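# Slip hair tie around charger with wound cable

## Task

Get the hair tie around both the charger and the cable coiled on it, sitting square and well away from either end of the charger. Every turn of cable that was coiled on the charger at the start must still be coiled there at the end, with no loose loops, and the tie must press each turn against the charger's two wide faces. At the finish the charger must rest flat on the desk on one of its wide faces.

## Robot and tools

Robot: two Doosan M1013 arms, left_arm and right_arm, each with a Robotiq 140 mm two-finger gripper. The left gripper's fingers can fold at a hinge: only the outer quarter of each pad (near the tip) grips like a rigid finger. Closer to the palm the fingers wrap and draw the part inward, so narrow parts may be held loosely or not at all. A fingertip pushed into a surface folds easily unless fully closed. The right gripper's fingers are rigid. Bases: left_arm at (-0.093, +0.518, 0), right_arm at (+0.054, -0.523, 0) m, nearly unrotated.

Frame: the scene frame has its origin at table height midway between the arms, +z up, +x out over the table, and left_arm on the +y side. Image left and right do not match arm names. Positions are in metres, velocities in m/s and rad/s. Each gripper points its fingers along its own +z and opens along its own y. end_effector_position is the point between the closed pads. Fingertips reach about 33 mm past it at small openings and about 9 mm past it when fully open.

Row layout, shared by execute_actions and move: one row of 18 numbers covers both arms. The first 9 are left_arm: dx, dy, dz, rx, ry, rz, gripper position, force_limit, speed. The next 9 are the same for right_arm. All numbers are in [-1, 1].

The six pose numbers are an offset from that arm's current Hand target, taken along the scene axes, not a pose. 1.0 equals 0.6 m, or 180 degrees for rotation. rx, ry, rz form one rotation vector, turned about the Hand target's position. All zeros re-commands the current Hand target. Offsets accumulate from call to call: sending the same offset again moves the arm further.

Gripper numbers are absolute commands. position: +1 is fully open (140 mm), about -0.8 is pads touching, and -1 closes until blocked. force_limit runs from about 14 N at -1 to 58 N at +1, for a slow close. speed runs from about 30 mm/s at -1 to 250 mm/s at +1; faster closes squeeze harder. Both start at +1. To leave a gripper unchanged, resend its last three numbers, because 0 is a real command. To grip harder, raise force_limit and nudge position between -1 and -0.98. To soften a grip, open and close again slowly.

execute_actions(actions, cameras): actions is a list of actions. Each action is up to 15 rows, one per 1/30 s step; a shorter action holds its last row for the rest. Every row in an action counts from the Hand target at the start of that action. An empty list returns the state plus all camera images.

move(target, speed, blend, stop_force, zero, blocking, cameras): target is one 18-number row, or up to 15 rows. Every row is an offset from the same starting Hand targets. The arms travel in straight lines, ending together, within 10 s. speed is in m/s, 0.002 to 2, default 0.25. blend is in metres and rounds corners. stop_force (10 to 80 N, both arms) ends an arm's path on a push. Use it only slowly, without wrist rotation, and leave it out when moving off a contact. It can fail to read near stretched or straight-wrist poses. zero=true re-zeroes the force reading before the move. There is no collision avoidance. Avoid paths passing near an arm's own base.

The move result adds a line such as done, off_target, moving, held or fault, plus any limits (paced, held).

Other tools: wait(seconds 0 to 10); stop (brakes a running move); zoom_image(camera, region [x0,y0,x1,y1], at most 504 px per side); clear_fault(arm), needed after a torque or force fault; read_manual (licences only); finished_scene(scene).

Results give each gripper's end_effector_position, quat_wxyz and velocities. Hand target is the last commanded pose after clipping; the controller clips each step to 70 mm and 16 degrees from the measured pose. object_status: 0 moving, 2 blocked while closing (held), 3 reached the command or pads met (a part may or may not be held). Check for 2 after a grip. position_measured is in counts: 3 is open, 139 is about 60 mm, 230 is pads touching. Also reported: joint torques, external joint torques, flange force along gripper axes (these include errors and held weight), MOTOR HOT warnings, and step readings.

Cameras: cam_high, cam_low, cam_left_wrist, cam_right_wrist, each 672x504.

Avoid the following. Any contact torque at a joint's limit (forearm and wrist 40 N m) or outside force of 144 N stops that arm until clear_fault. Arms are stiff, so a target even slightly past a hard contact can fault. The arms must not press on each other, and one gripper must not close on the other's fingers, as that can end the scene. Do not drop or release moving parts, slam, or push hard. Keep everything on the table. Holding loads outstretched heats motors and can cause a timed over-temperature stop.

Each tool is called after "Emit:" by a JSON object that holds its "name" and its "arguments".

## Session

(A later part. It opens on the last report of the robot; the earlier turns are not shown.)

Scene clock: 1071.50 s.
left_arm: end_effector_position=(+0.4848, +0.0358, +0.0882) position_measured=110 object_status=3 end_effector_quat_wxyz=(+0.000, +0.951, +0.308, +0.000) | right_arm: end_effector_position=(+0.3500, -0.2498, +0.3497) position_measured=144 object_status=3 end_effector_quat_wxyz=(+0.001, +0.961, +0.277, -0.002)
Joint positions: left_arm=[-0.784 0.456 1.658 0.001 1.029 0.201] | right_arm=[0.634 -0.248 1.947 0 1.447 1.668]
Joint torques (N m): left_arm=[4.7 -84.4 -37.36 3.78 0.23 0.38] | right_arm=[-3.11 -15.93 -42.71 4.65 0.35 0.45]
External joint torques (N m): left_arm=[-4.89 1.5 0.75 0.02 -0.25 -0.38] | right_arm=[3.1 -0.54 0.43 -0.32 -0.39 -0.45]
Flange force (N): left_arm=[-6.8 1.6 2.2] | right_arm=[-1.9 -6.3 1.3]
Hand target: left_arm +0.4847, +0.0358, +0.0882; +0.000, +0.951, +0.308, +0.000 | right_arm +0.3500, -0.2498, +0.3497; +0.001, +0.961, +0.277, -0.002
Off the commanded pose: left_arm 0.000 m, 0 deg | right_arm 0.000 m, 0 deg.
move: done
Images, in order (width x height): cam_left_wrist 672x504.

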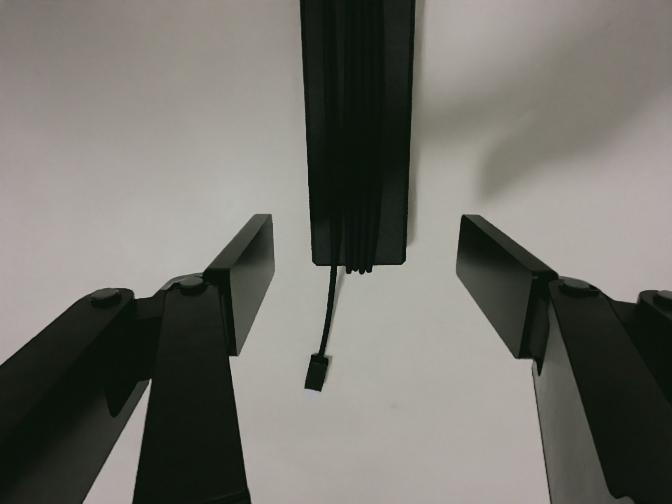

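Emit:
{"name": "move", "arguments": {"target": [[-0.001, 0.0013, -0.0817, 0, 0, 0.006, 0.15, 0, 0, 0, 0, 0, 0, 0, 0, -0.125, 0.5, -1], [-0.001, 0.0013, -0.0817, 0, 0, 0.006, -1, 0, -1, 0, 0, 0, 0, 0, 0, -0.125, 0.5, -1]], "speed": 0.08, "cameras": ["cam_left_wrist", "cam_low"]}}

Emit:
{"name": "zoom_image", "arguments": {"camera": "cam_left_wrist", "region": [200, 60, 560, 360]}}

Emit:
{"name": "zoom_image", "arguments": {"camera": "cam_low", "region": [265, 225, 345, 285]}}

Scene clock: 1084.03 s.
left_arm: end_effector_position=(+0.4841, +0.0366, +0.0391) position_measured=156 object_status=0 end_effector_quat_wxyz=(+0.000, +0.948, +0.317, +0.000) | right_arm: end_effector_position=(+0.3500, -0.2498, +0.3497) position_measured=144 object_status=3 end_effector_quat_wxyz=(+0.001, +0.961, +0.277, -0.002)
Joint positions: left_arm=[-0.784 0.498 1.694 0.001 0.95 0.183] | right_arm=[0.634 -0.248 1.947 0 1.447 1.668]
Joint torques (N m): left_arm=[5.82 -83.55 -34.63 4.01 -0.5 0.39] | right_arm=[-3.02 -15.92 -42.59 4.68 0.31 0.43]
External joint torques (N m): left_arm=[-6.06 -1.22 -0.01 -0.41 0.49 -0.39] | right_arm=[2.92 -0.46 0.25 -0.35 -0.36 -0.43]
Flange force (N): left_arm=[-8.7 0.4 -1.9] | right_arm=[-1.5 -6.0 1.0]
Hand target: left_arm +0.4841, +0.0366, +0.0391; +0.000, +0.948, +0.317, +0.000 | right_arm +0.3500, -0.2498, +0.3497; +0.001, +0.961, +0.277, -0.002
Off the commanded pose: left_arm 0.000 m, 0 deg | right_arm 0.000 m, 0 deg.
move: done
Images, in order (width x height): cam_low 672x504, cam_left_wrist 672x504.

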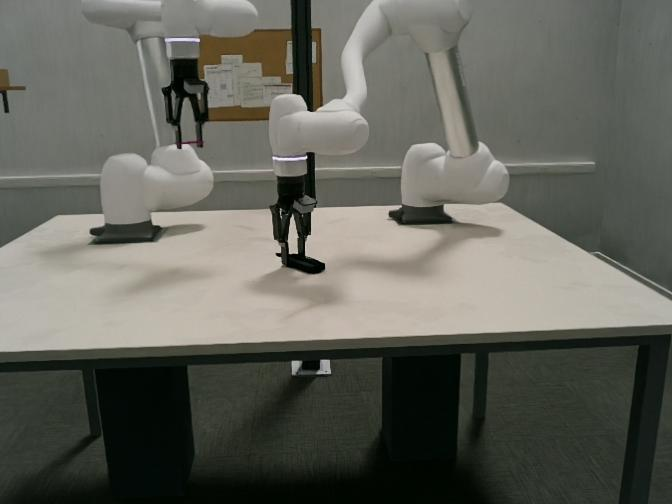

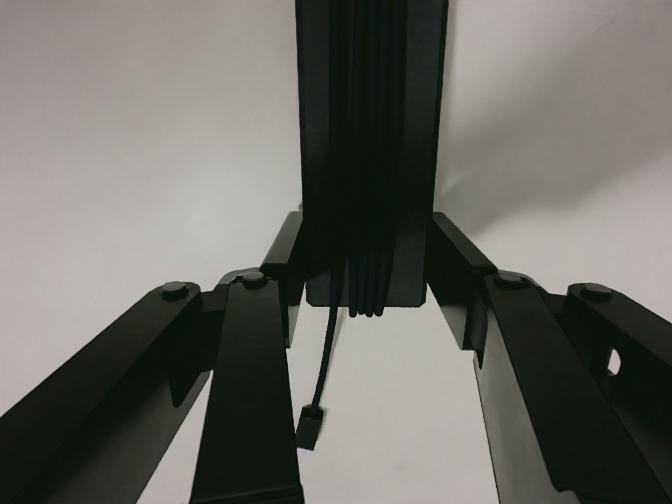

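Scaled by 1.400 from the camera's 672x504 image, which has a finer 960x720 frame.

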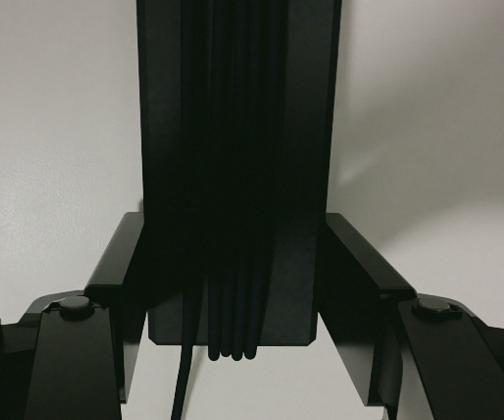

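Scaled by 6.300 from the camera's 672x504 image, which has a finer 960x720 frame.

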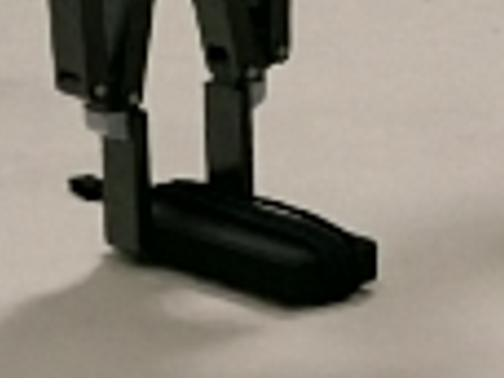

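Emit:
{"name": "move", "arguments": {"target": [[0, 0, 0.15, 0, 0, 0, -1, 0, -1, 0, 0, 0, 0, 0, 0, -0.125, 0.5, -1], [0.2248, 0.1273, 0.444, 0, 0, -0.872, -1, 0, -1, 0, 0, 0, 0, 0, 0, -0.125, 0.5, -1]], "speed": [0.1, 0.25], "blend": [0.03, 0], "cameras": ["all"]}}

Emit:
{"name": "zoom_image", "arguments": {"camera": "cam_low", "region": [280, 80, 460, 240]}}

Scene clock: 1100.60 s.
left_arm: end_effector_position=(+0.6190, +0.1130, +0.3055) position_measured=156 object_status=2 end_effector_quat_wxyz=(+0.000, -0.500, +0.866, +0.000) | right_arm: end_effector_position=(+0.3500, -0.2498, +0.3497) position_measured=144 object_status=3 end_effector_quat_wxyz=(+0.001, +0.961, +0.277, -0.002)
Joint positions: left_arm=[-0.601 0.44 1.267 -0.001 1.435 3.105] | right_arm=[0.634 -0.248 1.947 0 1.447 1.668]
Joint torques (N m): left_arm=[4.48 -91.59 -45.54 4.24 0.16 0.33] | right_arm=[-3.16 -15.46 -42.6 4.64 0.35 0.43]
External joint torques (N m): left_arm=[-4.94 4.71 3.32 0.03 -0.17 -0.33] | right_arm=[3.16 -1.29 0.24 -0.3 -0.39 -0.43]
Flange force (N): left_arm=[6.4 0.7 6.2] | right_arm=[-3.0 -6.3 0.8]
Hand target: left_arm +0.6190, +0.1130, +0.3055; +0.000, -0.500, +0.866, +0.000 | right_arm +0.3500, -0.2498, +0.3497; +0.001, +0.961, +0.277, -0.002
Off the commanded pose: left_arm 0.000 m, 0 deg | right_arm 0.000 m, 0 deg.
move: done

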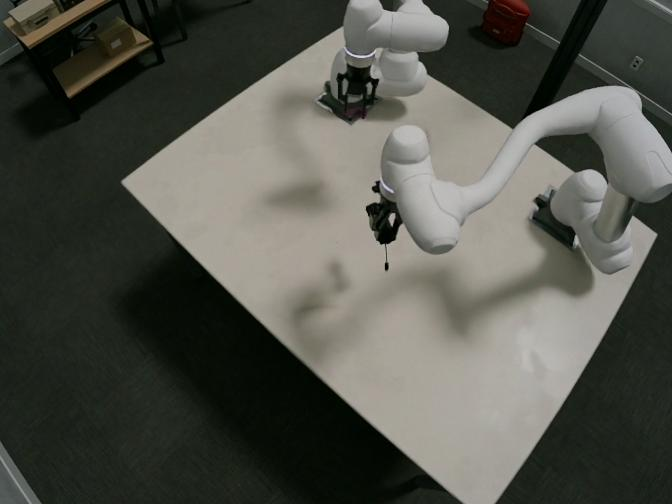

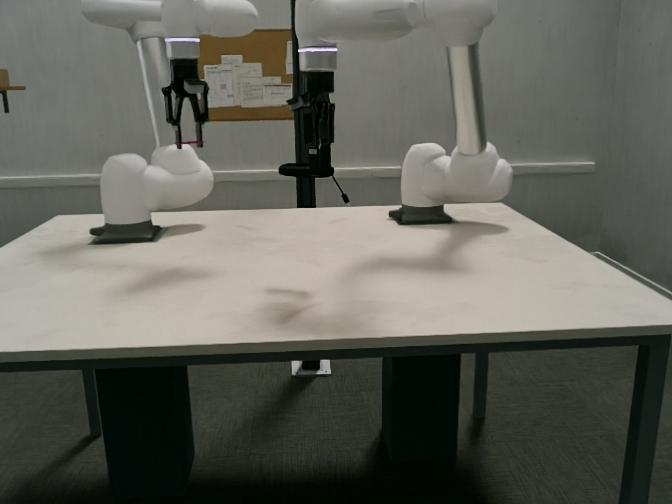

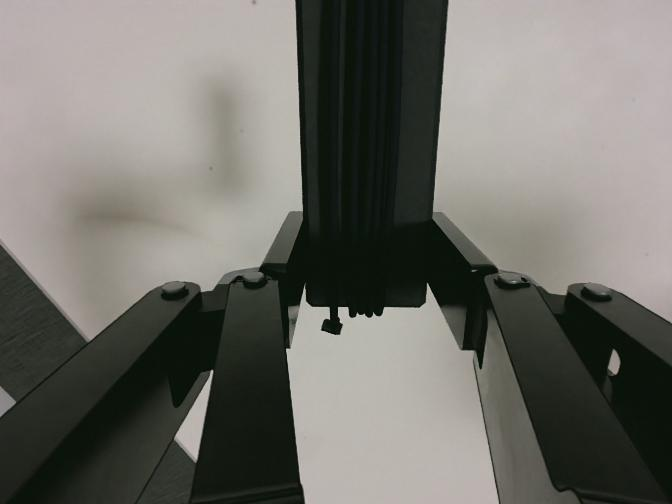

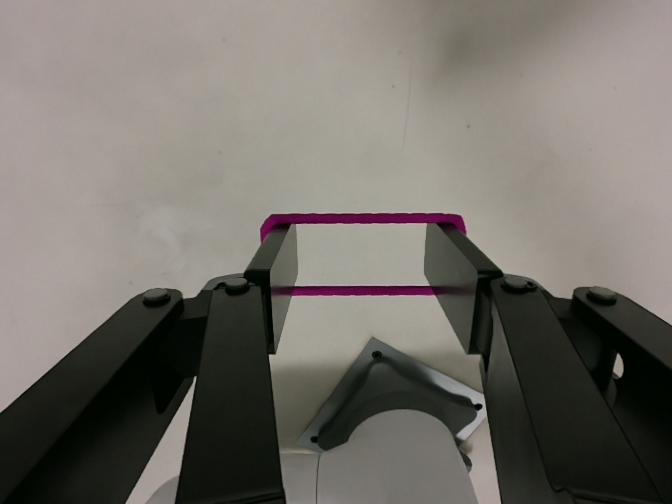

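Scaled by 2.800 from the camera's 672x504 image, which has a finer 960x720 frame.

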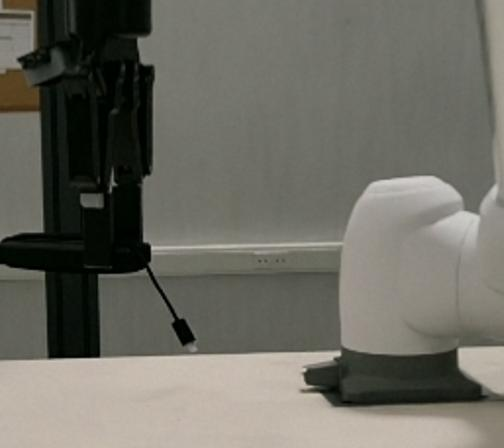

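Emit:
{"name": "move", "arguments": {"target": [0, 0, 0, 0, 0, 0, -1, 0, -1, 0.2817, 0.3163, -0.1162, 0.3626, -0.3502, 0.122, -0.07, 0.7, -1], "speed": 0.25, "cameras": ["all"]}}

Emit:
{"name": "zoom_image", "arguments": {"camera": "cam_right_wrist", "region": [200, 100, 530, 340]}}

Emit:
{"name": "zoom_image", "arguments": {"camera": "cam_low", "region": [200, 80, 360, 240]}}

Scene clock: 1109.77 s.
left_arm: end_effector_position=(+0.6190, +0.1130, +0.3055) position_measured=156 object_status=2 end_effector_quat_wxyz=(+0.000, -0.500, +0.866, +0.000) | right_arm: end_effector_position=(+0.5191, -0.0600, +0.2801) position_measured=138 object_status=3 end_effector_quat_wxyz=(-0.351, +0.613, +0.355, +0.612)
Joint positions: left_arm=[-0.601 0.44 1.267 -0.001 1.435 3.105] | right_arm=[0.404 0.113 2.516 2.458 1.155 -1.26]
Joint torques (N m): left_arm=[4.18 -91.98 -45.67 4.19 0.11 0.44] | right_arm=[-3.24 -34.61 -25.39 -0.59 2.98 0.45]
External joint torques (N m): left_arm=[-4.45 5.04 3.51 0.09 -0.12 -0.44] | right_arm=[3.22 -2.87 -0.2 -0.27 -0.32 -0.45]
Flange force (N): left_arm=[6.0 0.6 6.5] | right_arm=[7.1 -9.4 2.3]
Hand target: left_arm +0.6190, +0.1130, +0.3055; +0.000, -0.500, +0.866, +0.000 | right_arm +0.5191, -0.0600, +0.2800; -0.351, +0.613, +0.355, +0.612
Off the commanded pose: left_arm 0.000 m, 0 deg | right_arm 0.000 m, 0 deg.
move: done

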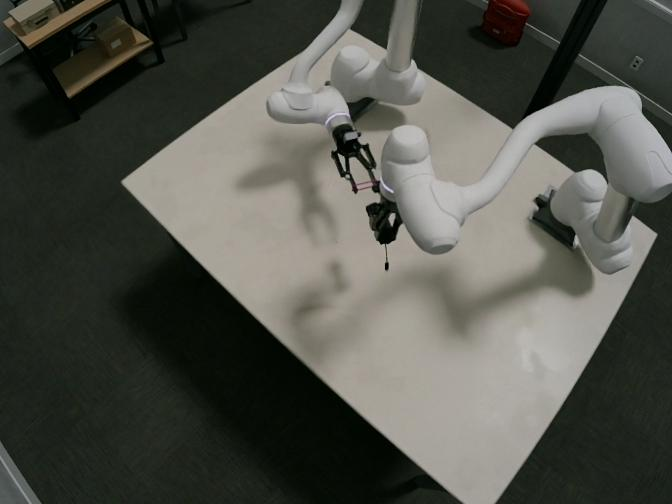

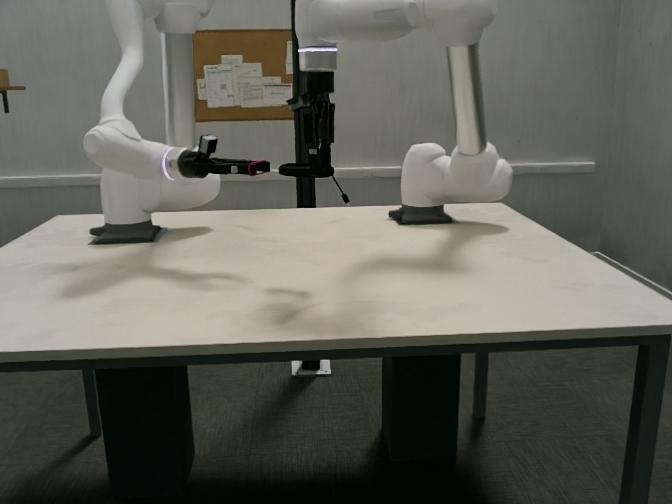

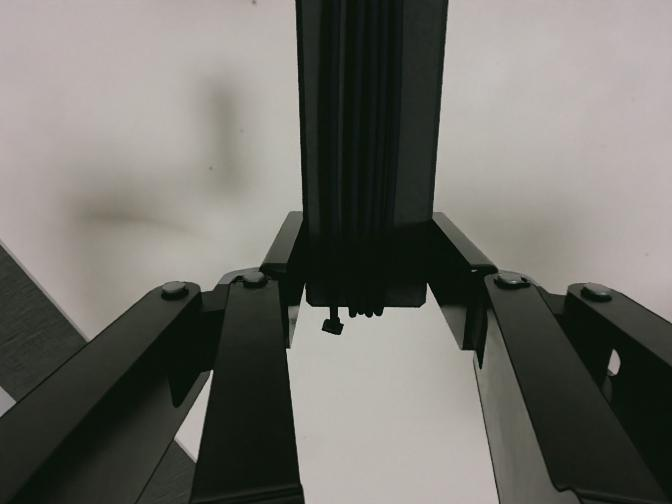

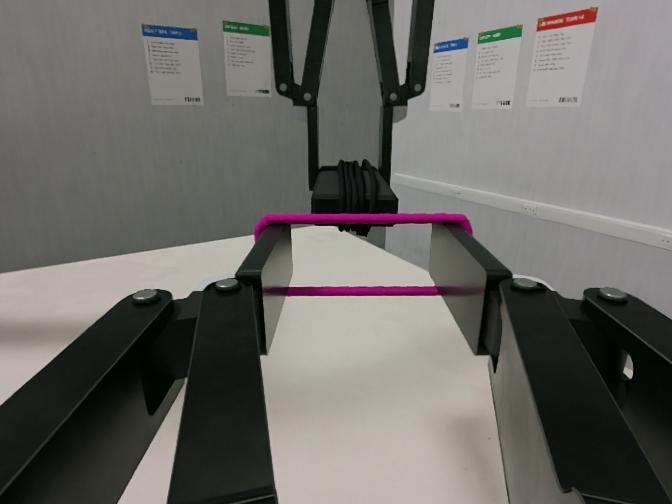

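Scaled by 1.527 from the camera's 672x504 image, which has a finer 960x720 frame.

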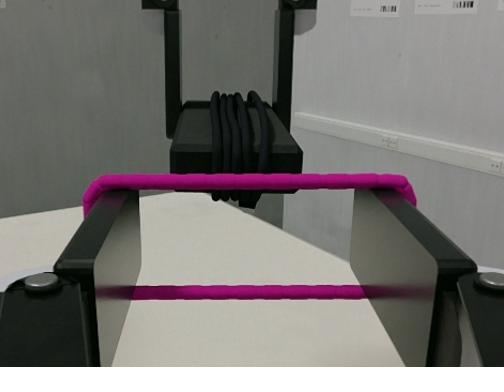

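Scaled by 3.150 from the camera's 672x504 image, which has a finer 960x720 frame.

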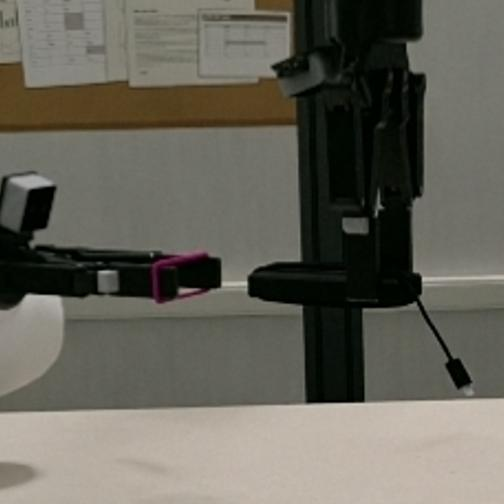

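Emit:
{"name": "move", "arguments": {"target": [0, 0, 0, 0, 0, 0, -1, 0, -1, 0.0661, 0.1158, 0.0017, 0, 0, 0, -0.07, 0.7, -1], "speed": 0.06, "cameras": ["cam_right_wrist", "cam_left_wrist", "cam_low"]}}

Emit:
{"name": "zoom_image", "arguments": {"camera": "cam_right_wrist", "region": [200, 100, 530, 340]}}

Emit:
{"name": "zoom_image", "arguments": {"camera": "cam_low", "region": [220, 110, 360, 210]}}

Scene clock: 1158.27 s.
left_arm: end_effector_position=(+0.6190, +0.1130, +0.3055) position_measured=156 object_status=2 end_effector_quat_wxyz=(+0.000, -0.500, +0.866, +0.000) | right_arm: end_effector_position=(+0.5587, +0.0095, +0.2810) position_measured=138 object_status=3 end_effector_quat_wxyz=(-0.351, +0.613, +0.355, +0.612)
Joint positions: left_arm=[-0.601 0.44 1.267 -0.001 1.435 3.105] | right_arm=[0.517 0.202 2.392 2.567 1.093 -1.288]
Joint torques (N m): left_arm=[4.09 -90.96 -44.84 4.09 0.08 0.37] | right_arm=[-3 -46.68 -27.14 -0.69 3.28 0.44]
External joint torques (N m): left_arm=[-4.28 3.91 2.57 0.2 -0.09 -0.37] | right_arm=[3.05 -1.21 0.45 -0.52 -0.58 -0.44]
Flange force (N): left_arm=[5.7 0.1 4.8] | right_arm=[3.2 -6.9 1.4]
Hand target: left_arm +0.6190, +0.1130, +0.3055; +0.000, -0.500, +0.866, +0.000 | right_arm +0.5587, +0.0095, +0.2810; -0.351, +0.613, +0.355, +0.612
Off the commanded pose: left_arm 0.000 m, 0 deg | right_arm 0.000 m, 0 deg.
move: done
Images, in order (width x height): cam_low 672x504, cam_left_wrist 672x504, cam_right_wrist 672x504.

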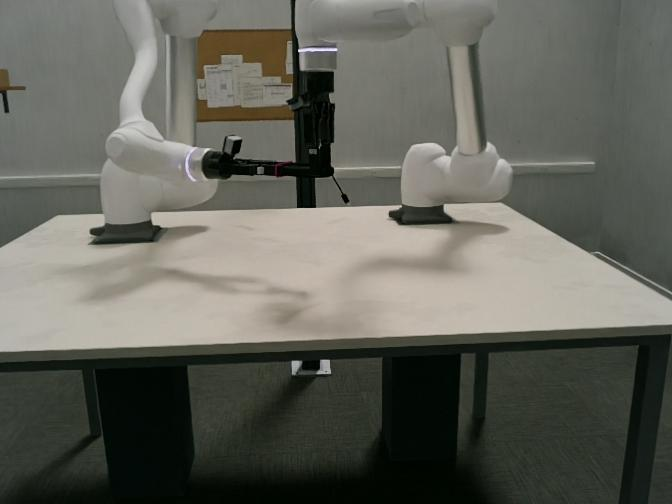

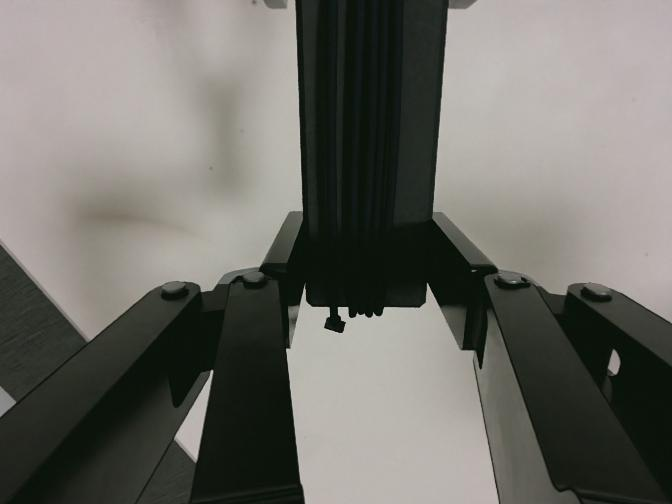

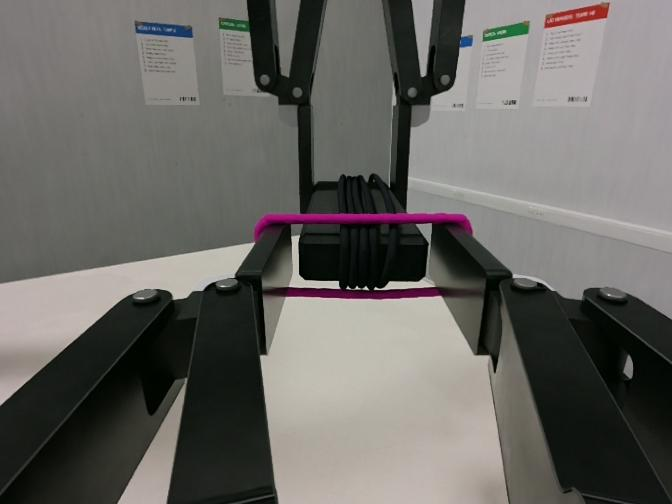

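Scaled by 1.527 from the camera's 672x504 image, which has a finer 960x720 frame.

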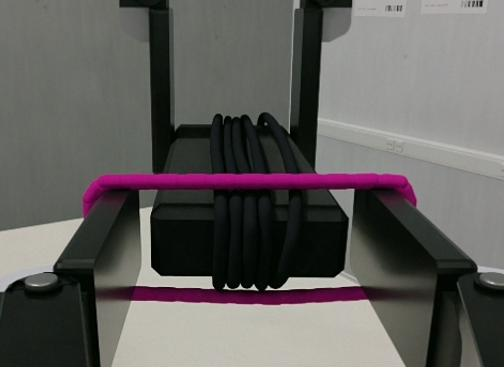

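Scaled by 3.600 from the camera's 672x504 image, which has a finer 960x720 frame.

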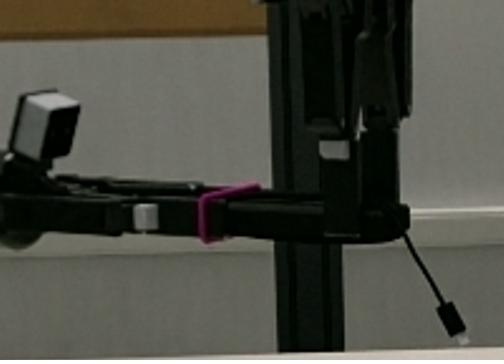

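Emit:
{"name": "move", "arguments": {"target": [0, 0, 0, 0, 0, 0, -1, 0, -1, 0.025, 0.0433, 0, 0, 0, 0, -0.07, 0.7, -1], "speed": 0.04, "cameras": ["cam_right_wrist", "cam_left_wrist", "cam_low"]}}

Emit:
{"name": "zoom_image", "arguments": {"camera": "cam_right_wrist", "region": [200, 100, 530, 340]}}

Emit:
{"name": "zoom_image", "arguments": {"camera": "cam_low", "region": [220, 110, 360, 210]}}

Scene clock: 1172.90 s.
left_arm: end_effector_position=(+0.6190, +0.1130, +0.3055) position_measured=156 object_status=2 end_effector_quat_wxyz=(+0.000, -0.500, +0.866, +0.000) | right_arm: end_effector_position=(+0.5737, +0.0354, +0.2810) position_measured=138 object_status=3 end_effector_quat_wxyz=(-0.351, +0.613, +0.355, +0.612)
Joint positions: left_arm=[-0.601 0.44 1.267 -0.001 1.435 3.105] | right_arm=[0.55 0.236 2.343 2.599 1.071 -1.296]
Joint torques (N m): left_arm=[3.86 -90.76 -45.34 4.09 0.09 0.43] | right_arm=[-3.02 -49.53 -27.53 -0.92 3.12 0.44]
External joint torques (N m): left_arm=[-3.65 3.17 2.87 0.23 -0.1 -0.43] | right_arm=[3.03 -2.36 0.39 -0.4 -0.42 -0.44]
Flange force (N): left_arm=[5.0 2.1 5.1] | right_arm=[4.8 -7.2 -0.2]
Hand target: left_arm +0.6190, +0.1130, +0.3055; +0.000, -0.500, +0.866, +0.000 | right_arm +0.5737, +0.0354, +0.2810; -0.351, +0.613, +0.355, +0.612
Off the commanded pose: left_arm 0.000 m, 0 deg | right_arm 0.000 m, 0 deg.
move: done
Images, in order (width x height): cam_low 672x504, cam_left_wrist 672x504, cam_right_wrist 672x504.

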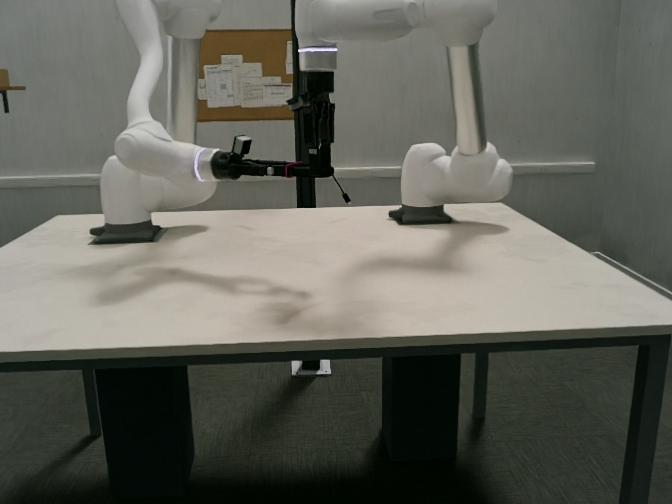

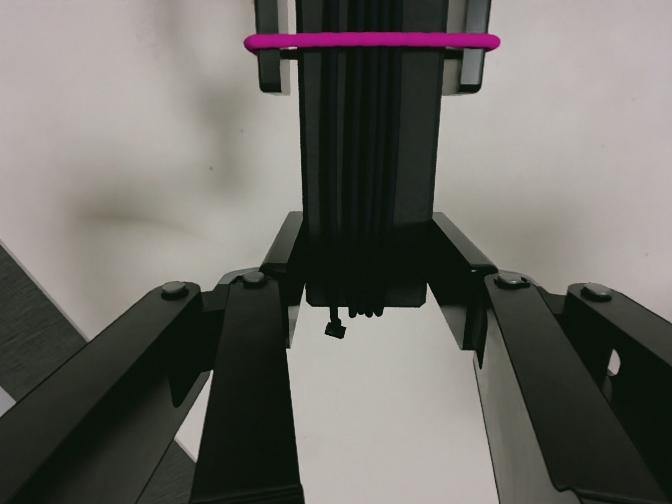

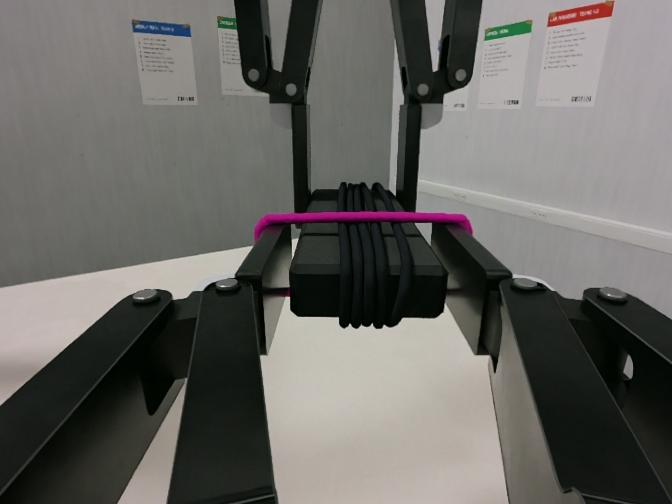

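Scaled by 1.527 from the camera's 672x504 image, which has a finer 960x720 frame.

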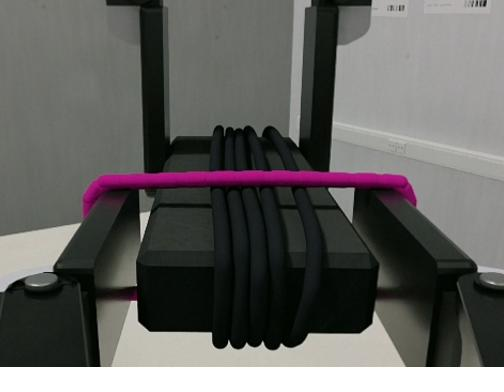

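Scaled by 3.600 from the camera's 672x504 image, which has a finer 960x720 frame.

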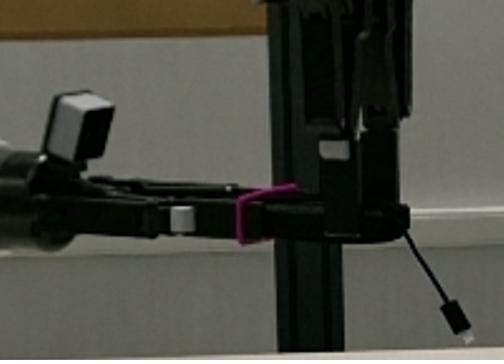

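Emit:
{"name": "move", "arguments": {"target": [0, 0, 0, 0, 0, 0, -1, 0, -1, 0.0283, 0.0491, 0, 0, 0, 0, -0.07, 0.7, -1], "speed": 0.04, "cameras": ["cam_right_wrist", "cam_left_wrist", "cam_low"]}}

Emit:
{"name": "zoom_image", "arguments": {"camera": "cam_right_wrist", "region": [200, 100, 530, 340]}}

Emit:
{"name": "zoom_image", "arguments": {"camera": "cam_left_wrist", "region": [220, 0, 530, 240]}}

Emit:
{"name": "zoom_image", "arguments": {"camera": "cam_low", "region": [220, 110, 360, 210]}}

Scene clock: 1181.77 s.
left_arm: end_effector_position=(+0.6190, +0.1130, +0.3055) position_measured=156 object_status=2 end_effector_quat_wxyz=(+0.000, -0.500, +0.866, +0.000) | right_arm: end_effector_position=(+0.5907, +0.0649, +0.2810) position_measured=138 object_status=3 end_effector_quat_wxyz=(-0.351, +0.613, +0.355, +0.612)
Joint positions: left_arm=[-0.601 0.44 1.267 -0.001 1.435 3.105] | right_arm=[0.583 0.274 2.286 2.629 1.045 -1.302]
Joint torques (N m): left_arm=[4.5 -91.61 -45.25 4.12 0.17 0.34] | right_arm=[-2.87 -54.15 -27.8 -1.06 3.02 0.45]
External joint torques (N m): left_arm=[-4.6 4.66 3.1 0.15 -0.18 -0.34] | right_arm=[2.82 -1.9 0.12 -0.37 -0.32 -0.45]
Flange force (N): left_arm=[6.0 0.2 5.9] | right_arm=[3.7 -6.1 0.2]
Hand target: left_arm +0.6190, +0.1130, +0.3055; +0.000, -0.500, +0.866, +0.000 | right_arm +0.5907, +0.0649, +0.2810; -0.351, +0.613, +0.355, +0.612
Off the commanded pose: left_arm 0.000 m, 0 deg | right_arm 0.000 m, 0 deg.
move: done
Images, in order (width x height): cam_low 672x504, cam_left_wrist 672x504, cam_right_wrist 672x504.

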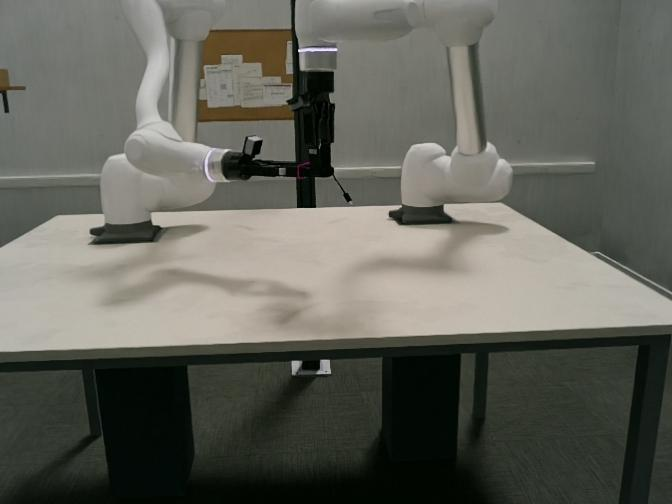

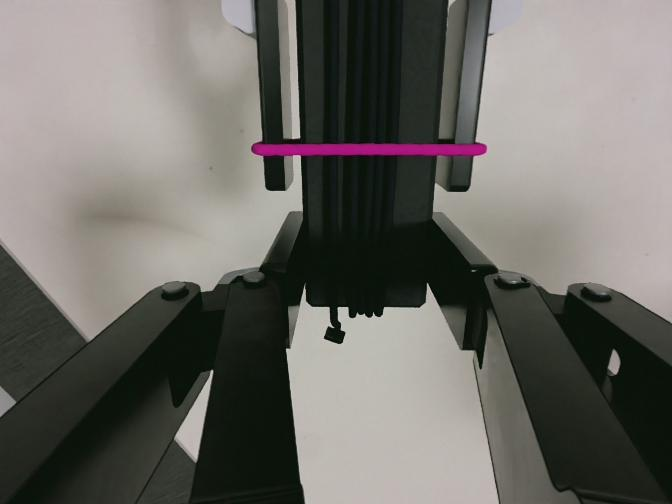

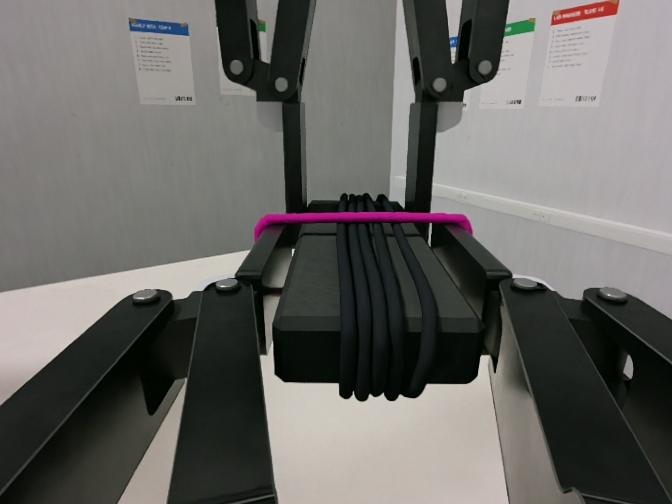

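Scaled by 1.527 from the camera's 672x504 image, which has a finer 960x720 frame.

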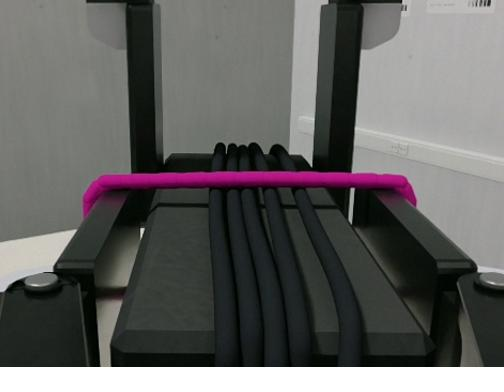

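Scaled by 1.626 from the camera's 672x504 image, which has a finer 960x720 frame.

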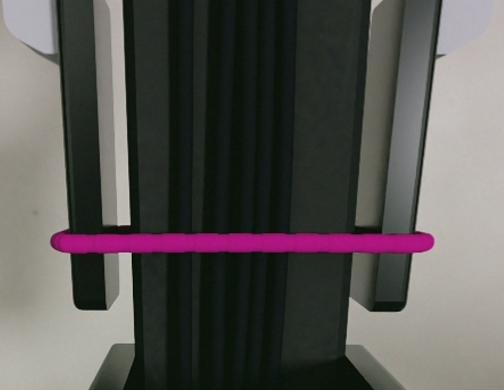

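Scaled by 3.600 from the camera's 672x504 image, which has a finer 960x720 frame.

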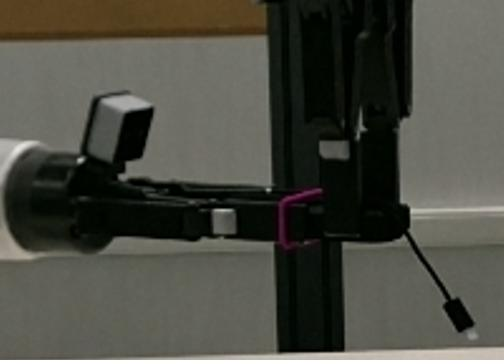

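Emit:
{"name": "move", "arguments": {"target": [0, 0, 0, 0, 0, 0, -1, 0, -1, 0, 0, 0, -0.125, -0.2165, 0, -0.07, 0.7, -1], "speed": 0.15, "cameras": ["cam_right_wrist", "cam_left_wrist", "cam_low"]}}

Emit:
{"name": "zoom_image", "arguments": {"camera": "cam_right_wrist", "region": [150, 60, 560, 400]}}

Emit:
{"name": "zoom_image", "arguments": {"camera": "cam_left_wrist", "region": [220, 0, 530, 240]}}

Scene clock: 1198.60 s.
left_arm: end_effector_position=(+0.6190, +0.1130, +0.3055) position_measured=156 object_status=2 end_effector_quat_wxyz=(+0.000, -0.500, +0.866, +0.000) | right_arm: end_effector_position=(+0.5907, +0.0649, +0.2810) position_measured=138 object_status=3 end_effector_quat_wxyz=(-0.090, +0.431, +0.562, +0.700)
Joint positions: left_arm=[-0.601 0.44 1.267 -0.001 1.435 3.105] | right_arm=[0.584 0.274 2.287 2.636 1.047 -2.091]
Joint torques (N m): left_arm=[4.64 -92.14 -45.16 4.04 0.36 0.34] | right_arm=[-3.02 -54.06 -27.79 -1.18 2.92 0.23]
External joint torques (N m): left_arm=[-4.35 5.14 2.87 0.27 -0.38 -0.34] | right_arm=[2.89 -1.89 0.12 -0.24 -0.22 -0.2]
Flange force (N): left_arm=[5.7 -1.0 6.0] | right_arm=[6.9 -1.7 0.3]
Hand target: left_arm +0.6190, +0.1130, +0.3055; +0.000, -0.500, +0.866, +0.000 | right_arm +0.5907, +0.0649, +0.2810; -0.090, +0.431, +0.562, +0.700
Off the commanded pose: left_arm 0.000 m, 0 deg | right_arm 0.000 m, 0 deg.
move: done
Images, in order (width x height): cam_low 672x504, cam_left_wrist 672x504, cam_right_wrist 672x504.

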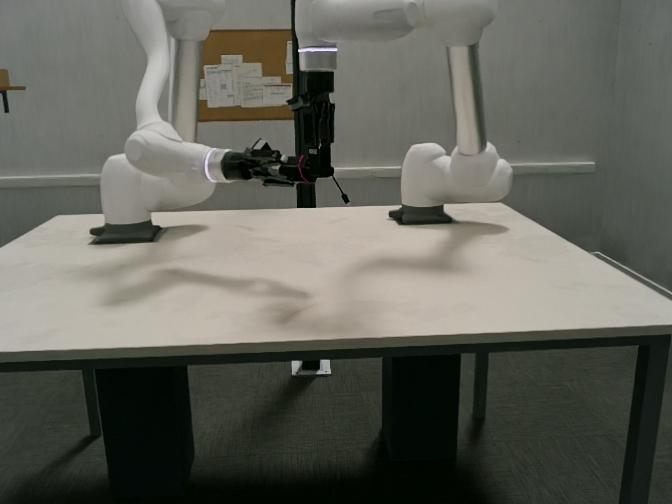

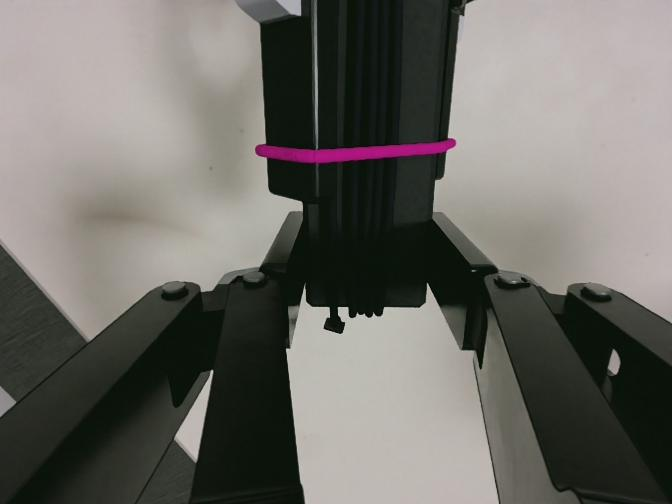

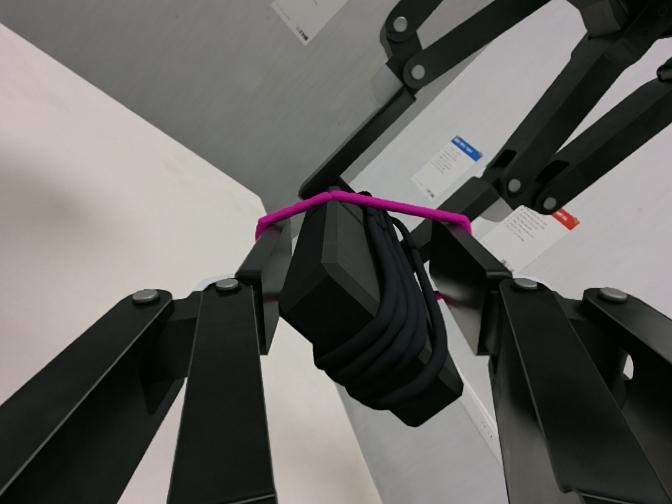

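Scaled by 1.229 from the camera's 672x504 image, which has a finer 960x720 frame.

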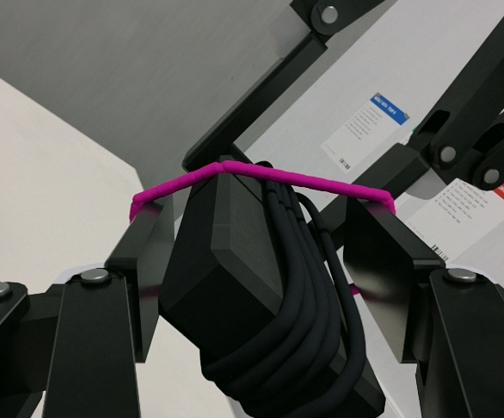

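Scaled by 1.626 from the camera's 672x504 image, which has a finer 960x720 frame.

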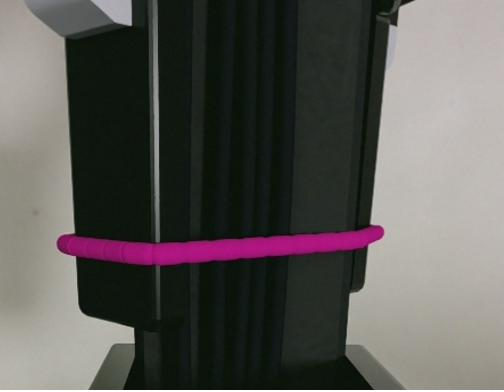

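Emit:
{"name": "move", "arguments": {"target": [0, 0, 0, 0, 0, 0, -1, 0, -1, 0, 0, 0, -0.125, -0.2165, 0, -0.07, 0.7, -1], "speed": 0.15, "cameras": ["cam_right_wrist", "cam_left_wrist", "cam_low"]}}

Emit:
{"name": "zoom_image", "arguments": {"camera": "cam_right_wrist", "region": [150, 60, 560, 400]}}

Emit:
{"name": "zoom_image", "arguments": {"camera": "cam_left_wrist", "region": [220, 0, 530, 240]}}

Emit:
{"name": "zoom_image", "arguments": {"camera": "cam_low", "region": [220, 110, 360, 210]}}

Scene clock: 1210.10 s.
left_arm: end_effector_position=(+0.6190, +0.1130, +0.3055) position_measured=156 object_status=2 end_effector_quat_wxyz=(+0.000, -0.500, +0.866, +0.000) | right_arm: end_effector_position=(+0.5907, +0.0649, +0.2810) position_measured=138 object_status=3 end_effector_quat_wxyz=(+0.186, +0.183, +0.683, +0.682)
Joint positions: left_arm=[-0.601 0.44 1.267 -0.001 1.435 3.105] | right_arm=[0.585 0.276 2.288 2.639 1.052 -2.879]
Joint torques (N m): left_arm=[4.29 -91.92 -45.17 4.18 0.65 0.4] | right_arm=[-4.05 -53.91 -27.56 -0.86 2.86 0.35]
External joint torques (N m): left_arm=[-4.02 5 2.92 0.12 -0.67 -0.4] | right_arm=[4.05 -2.26 0.04 -0.57 -0.16 -0.3]
Flange force (N): left_arm=[5.4 -0.4 6.6] | right_arm=[7.8 4.3 0.7]
Hand target: left_arm +0.6190, +0.1130, +0.3055; +0.000, -0.500, +0.866, +0.000 | right_arm +0.5907, +0.0649, +0.2810; +0.186, +0.183, +0.683, +0.682
Off the commanded pose: left_arm 0.000 m, 0 deg | right_arm 0.000 m, 0 deg.
move: done
Images, in order (width x height): cam_low 672x504, cam_left_wrist 672x504, cam_right_wrist 672x504.

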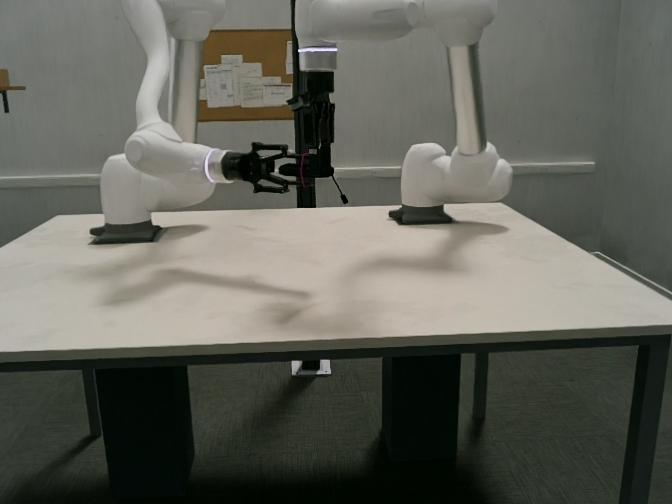

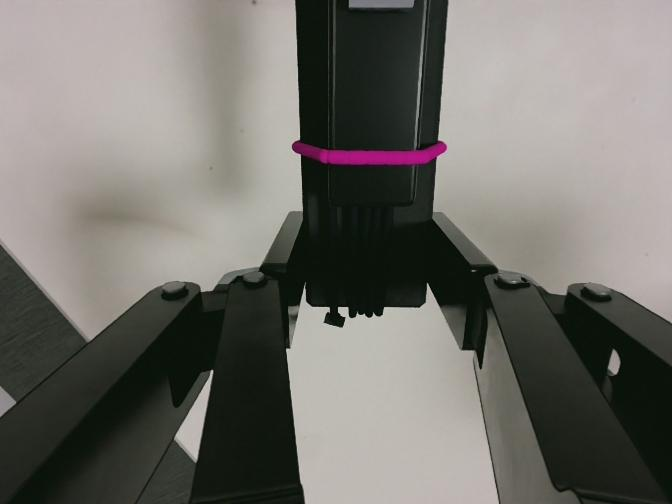

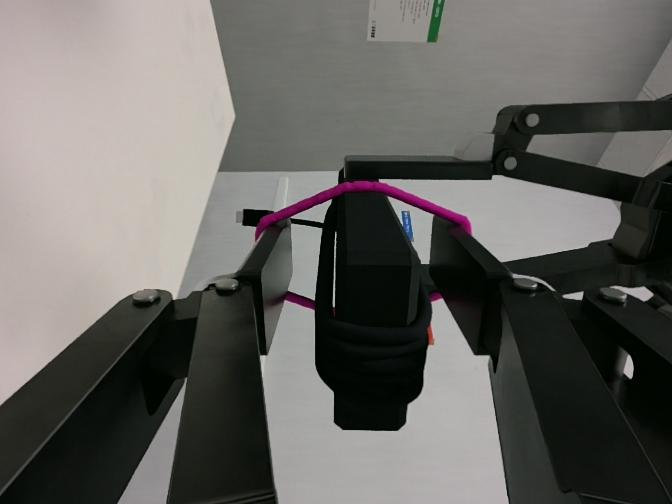

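Scaled by 1.229 from the camera's 672x504 image, which has a finer 960x720 frame.

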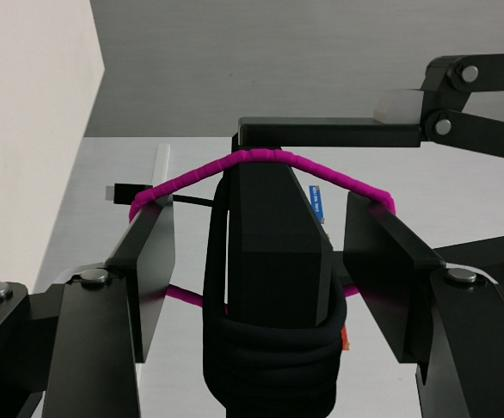

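Scaled by 1.626 from the camera's 672x504 image, which has a finer 960x720 frame.

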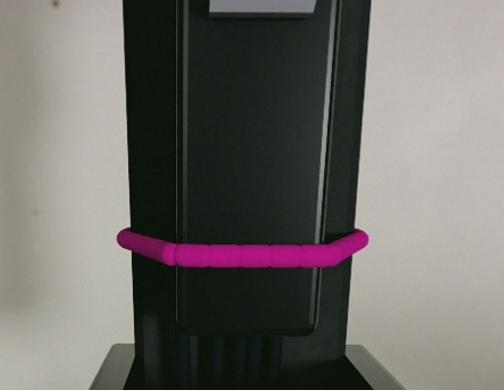

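Scaled by 3.600 from the camera's 672x504 image, which has a finer 960x720 frame.

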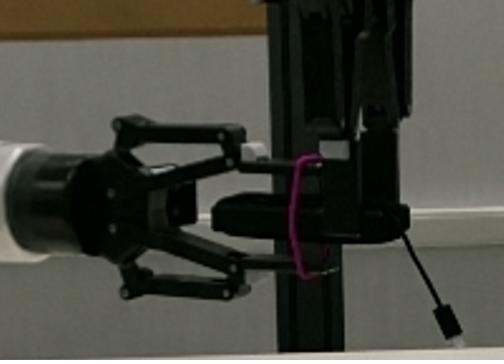

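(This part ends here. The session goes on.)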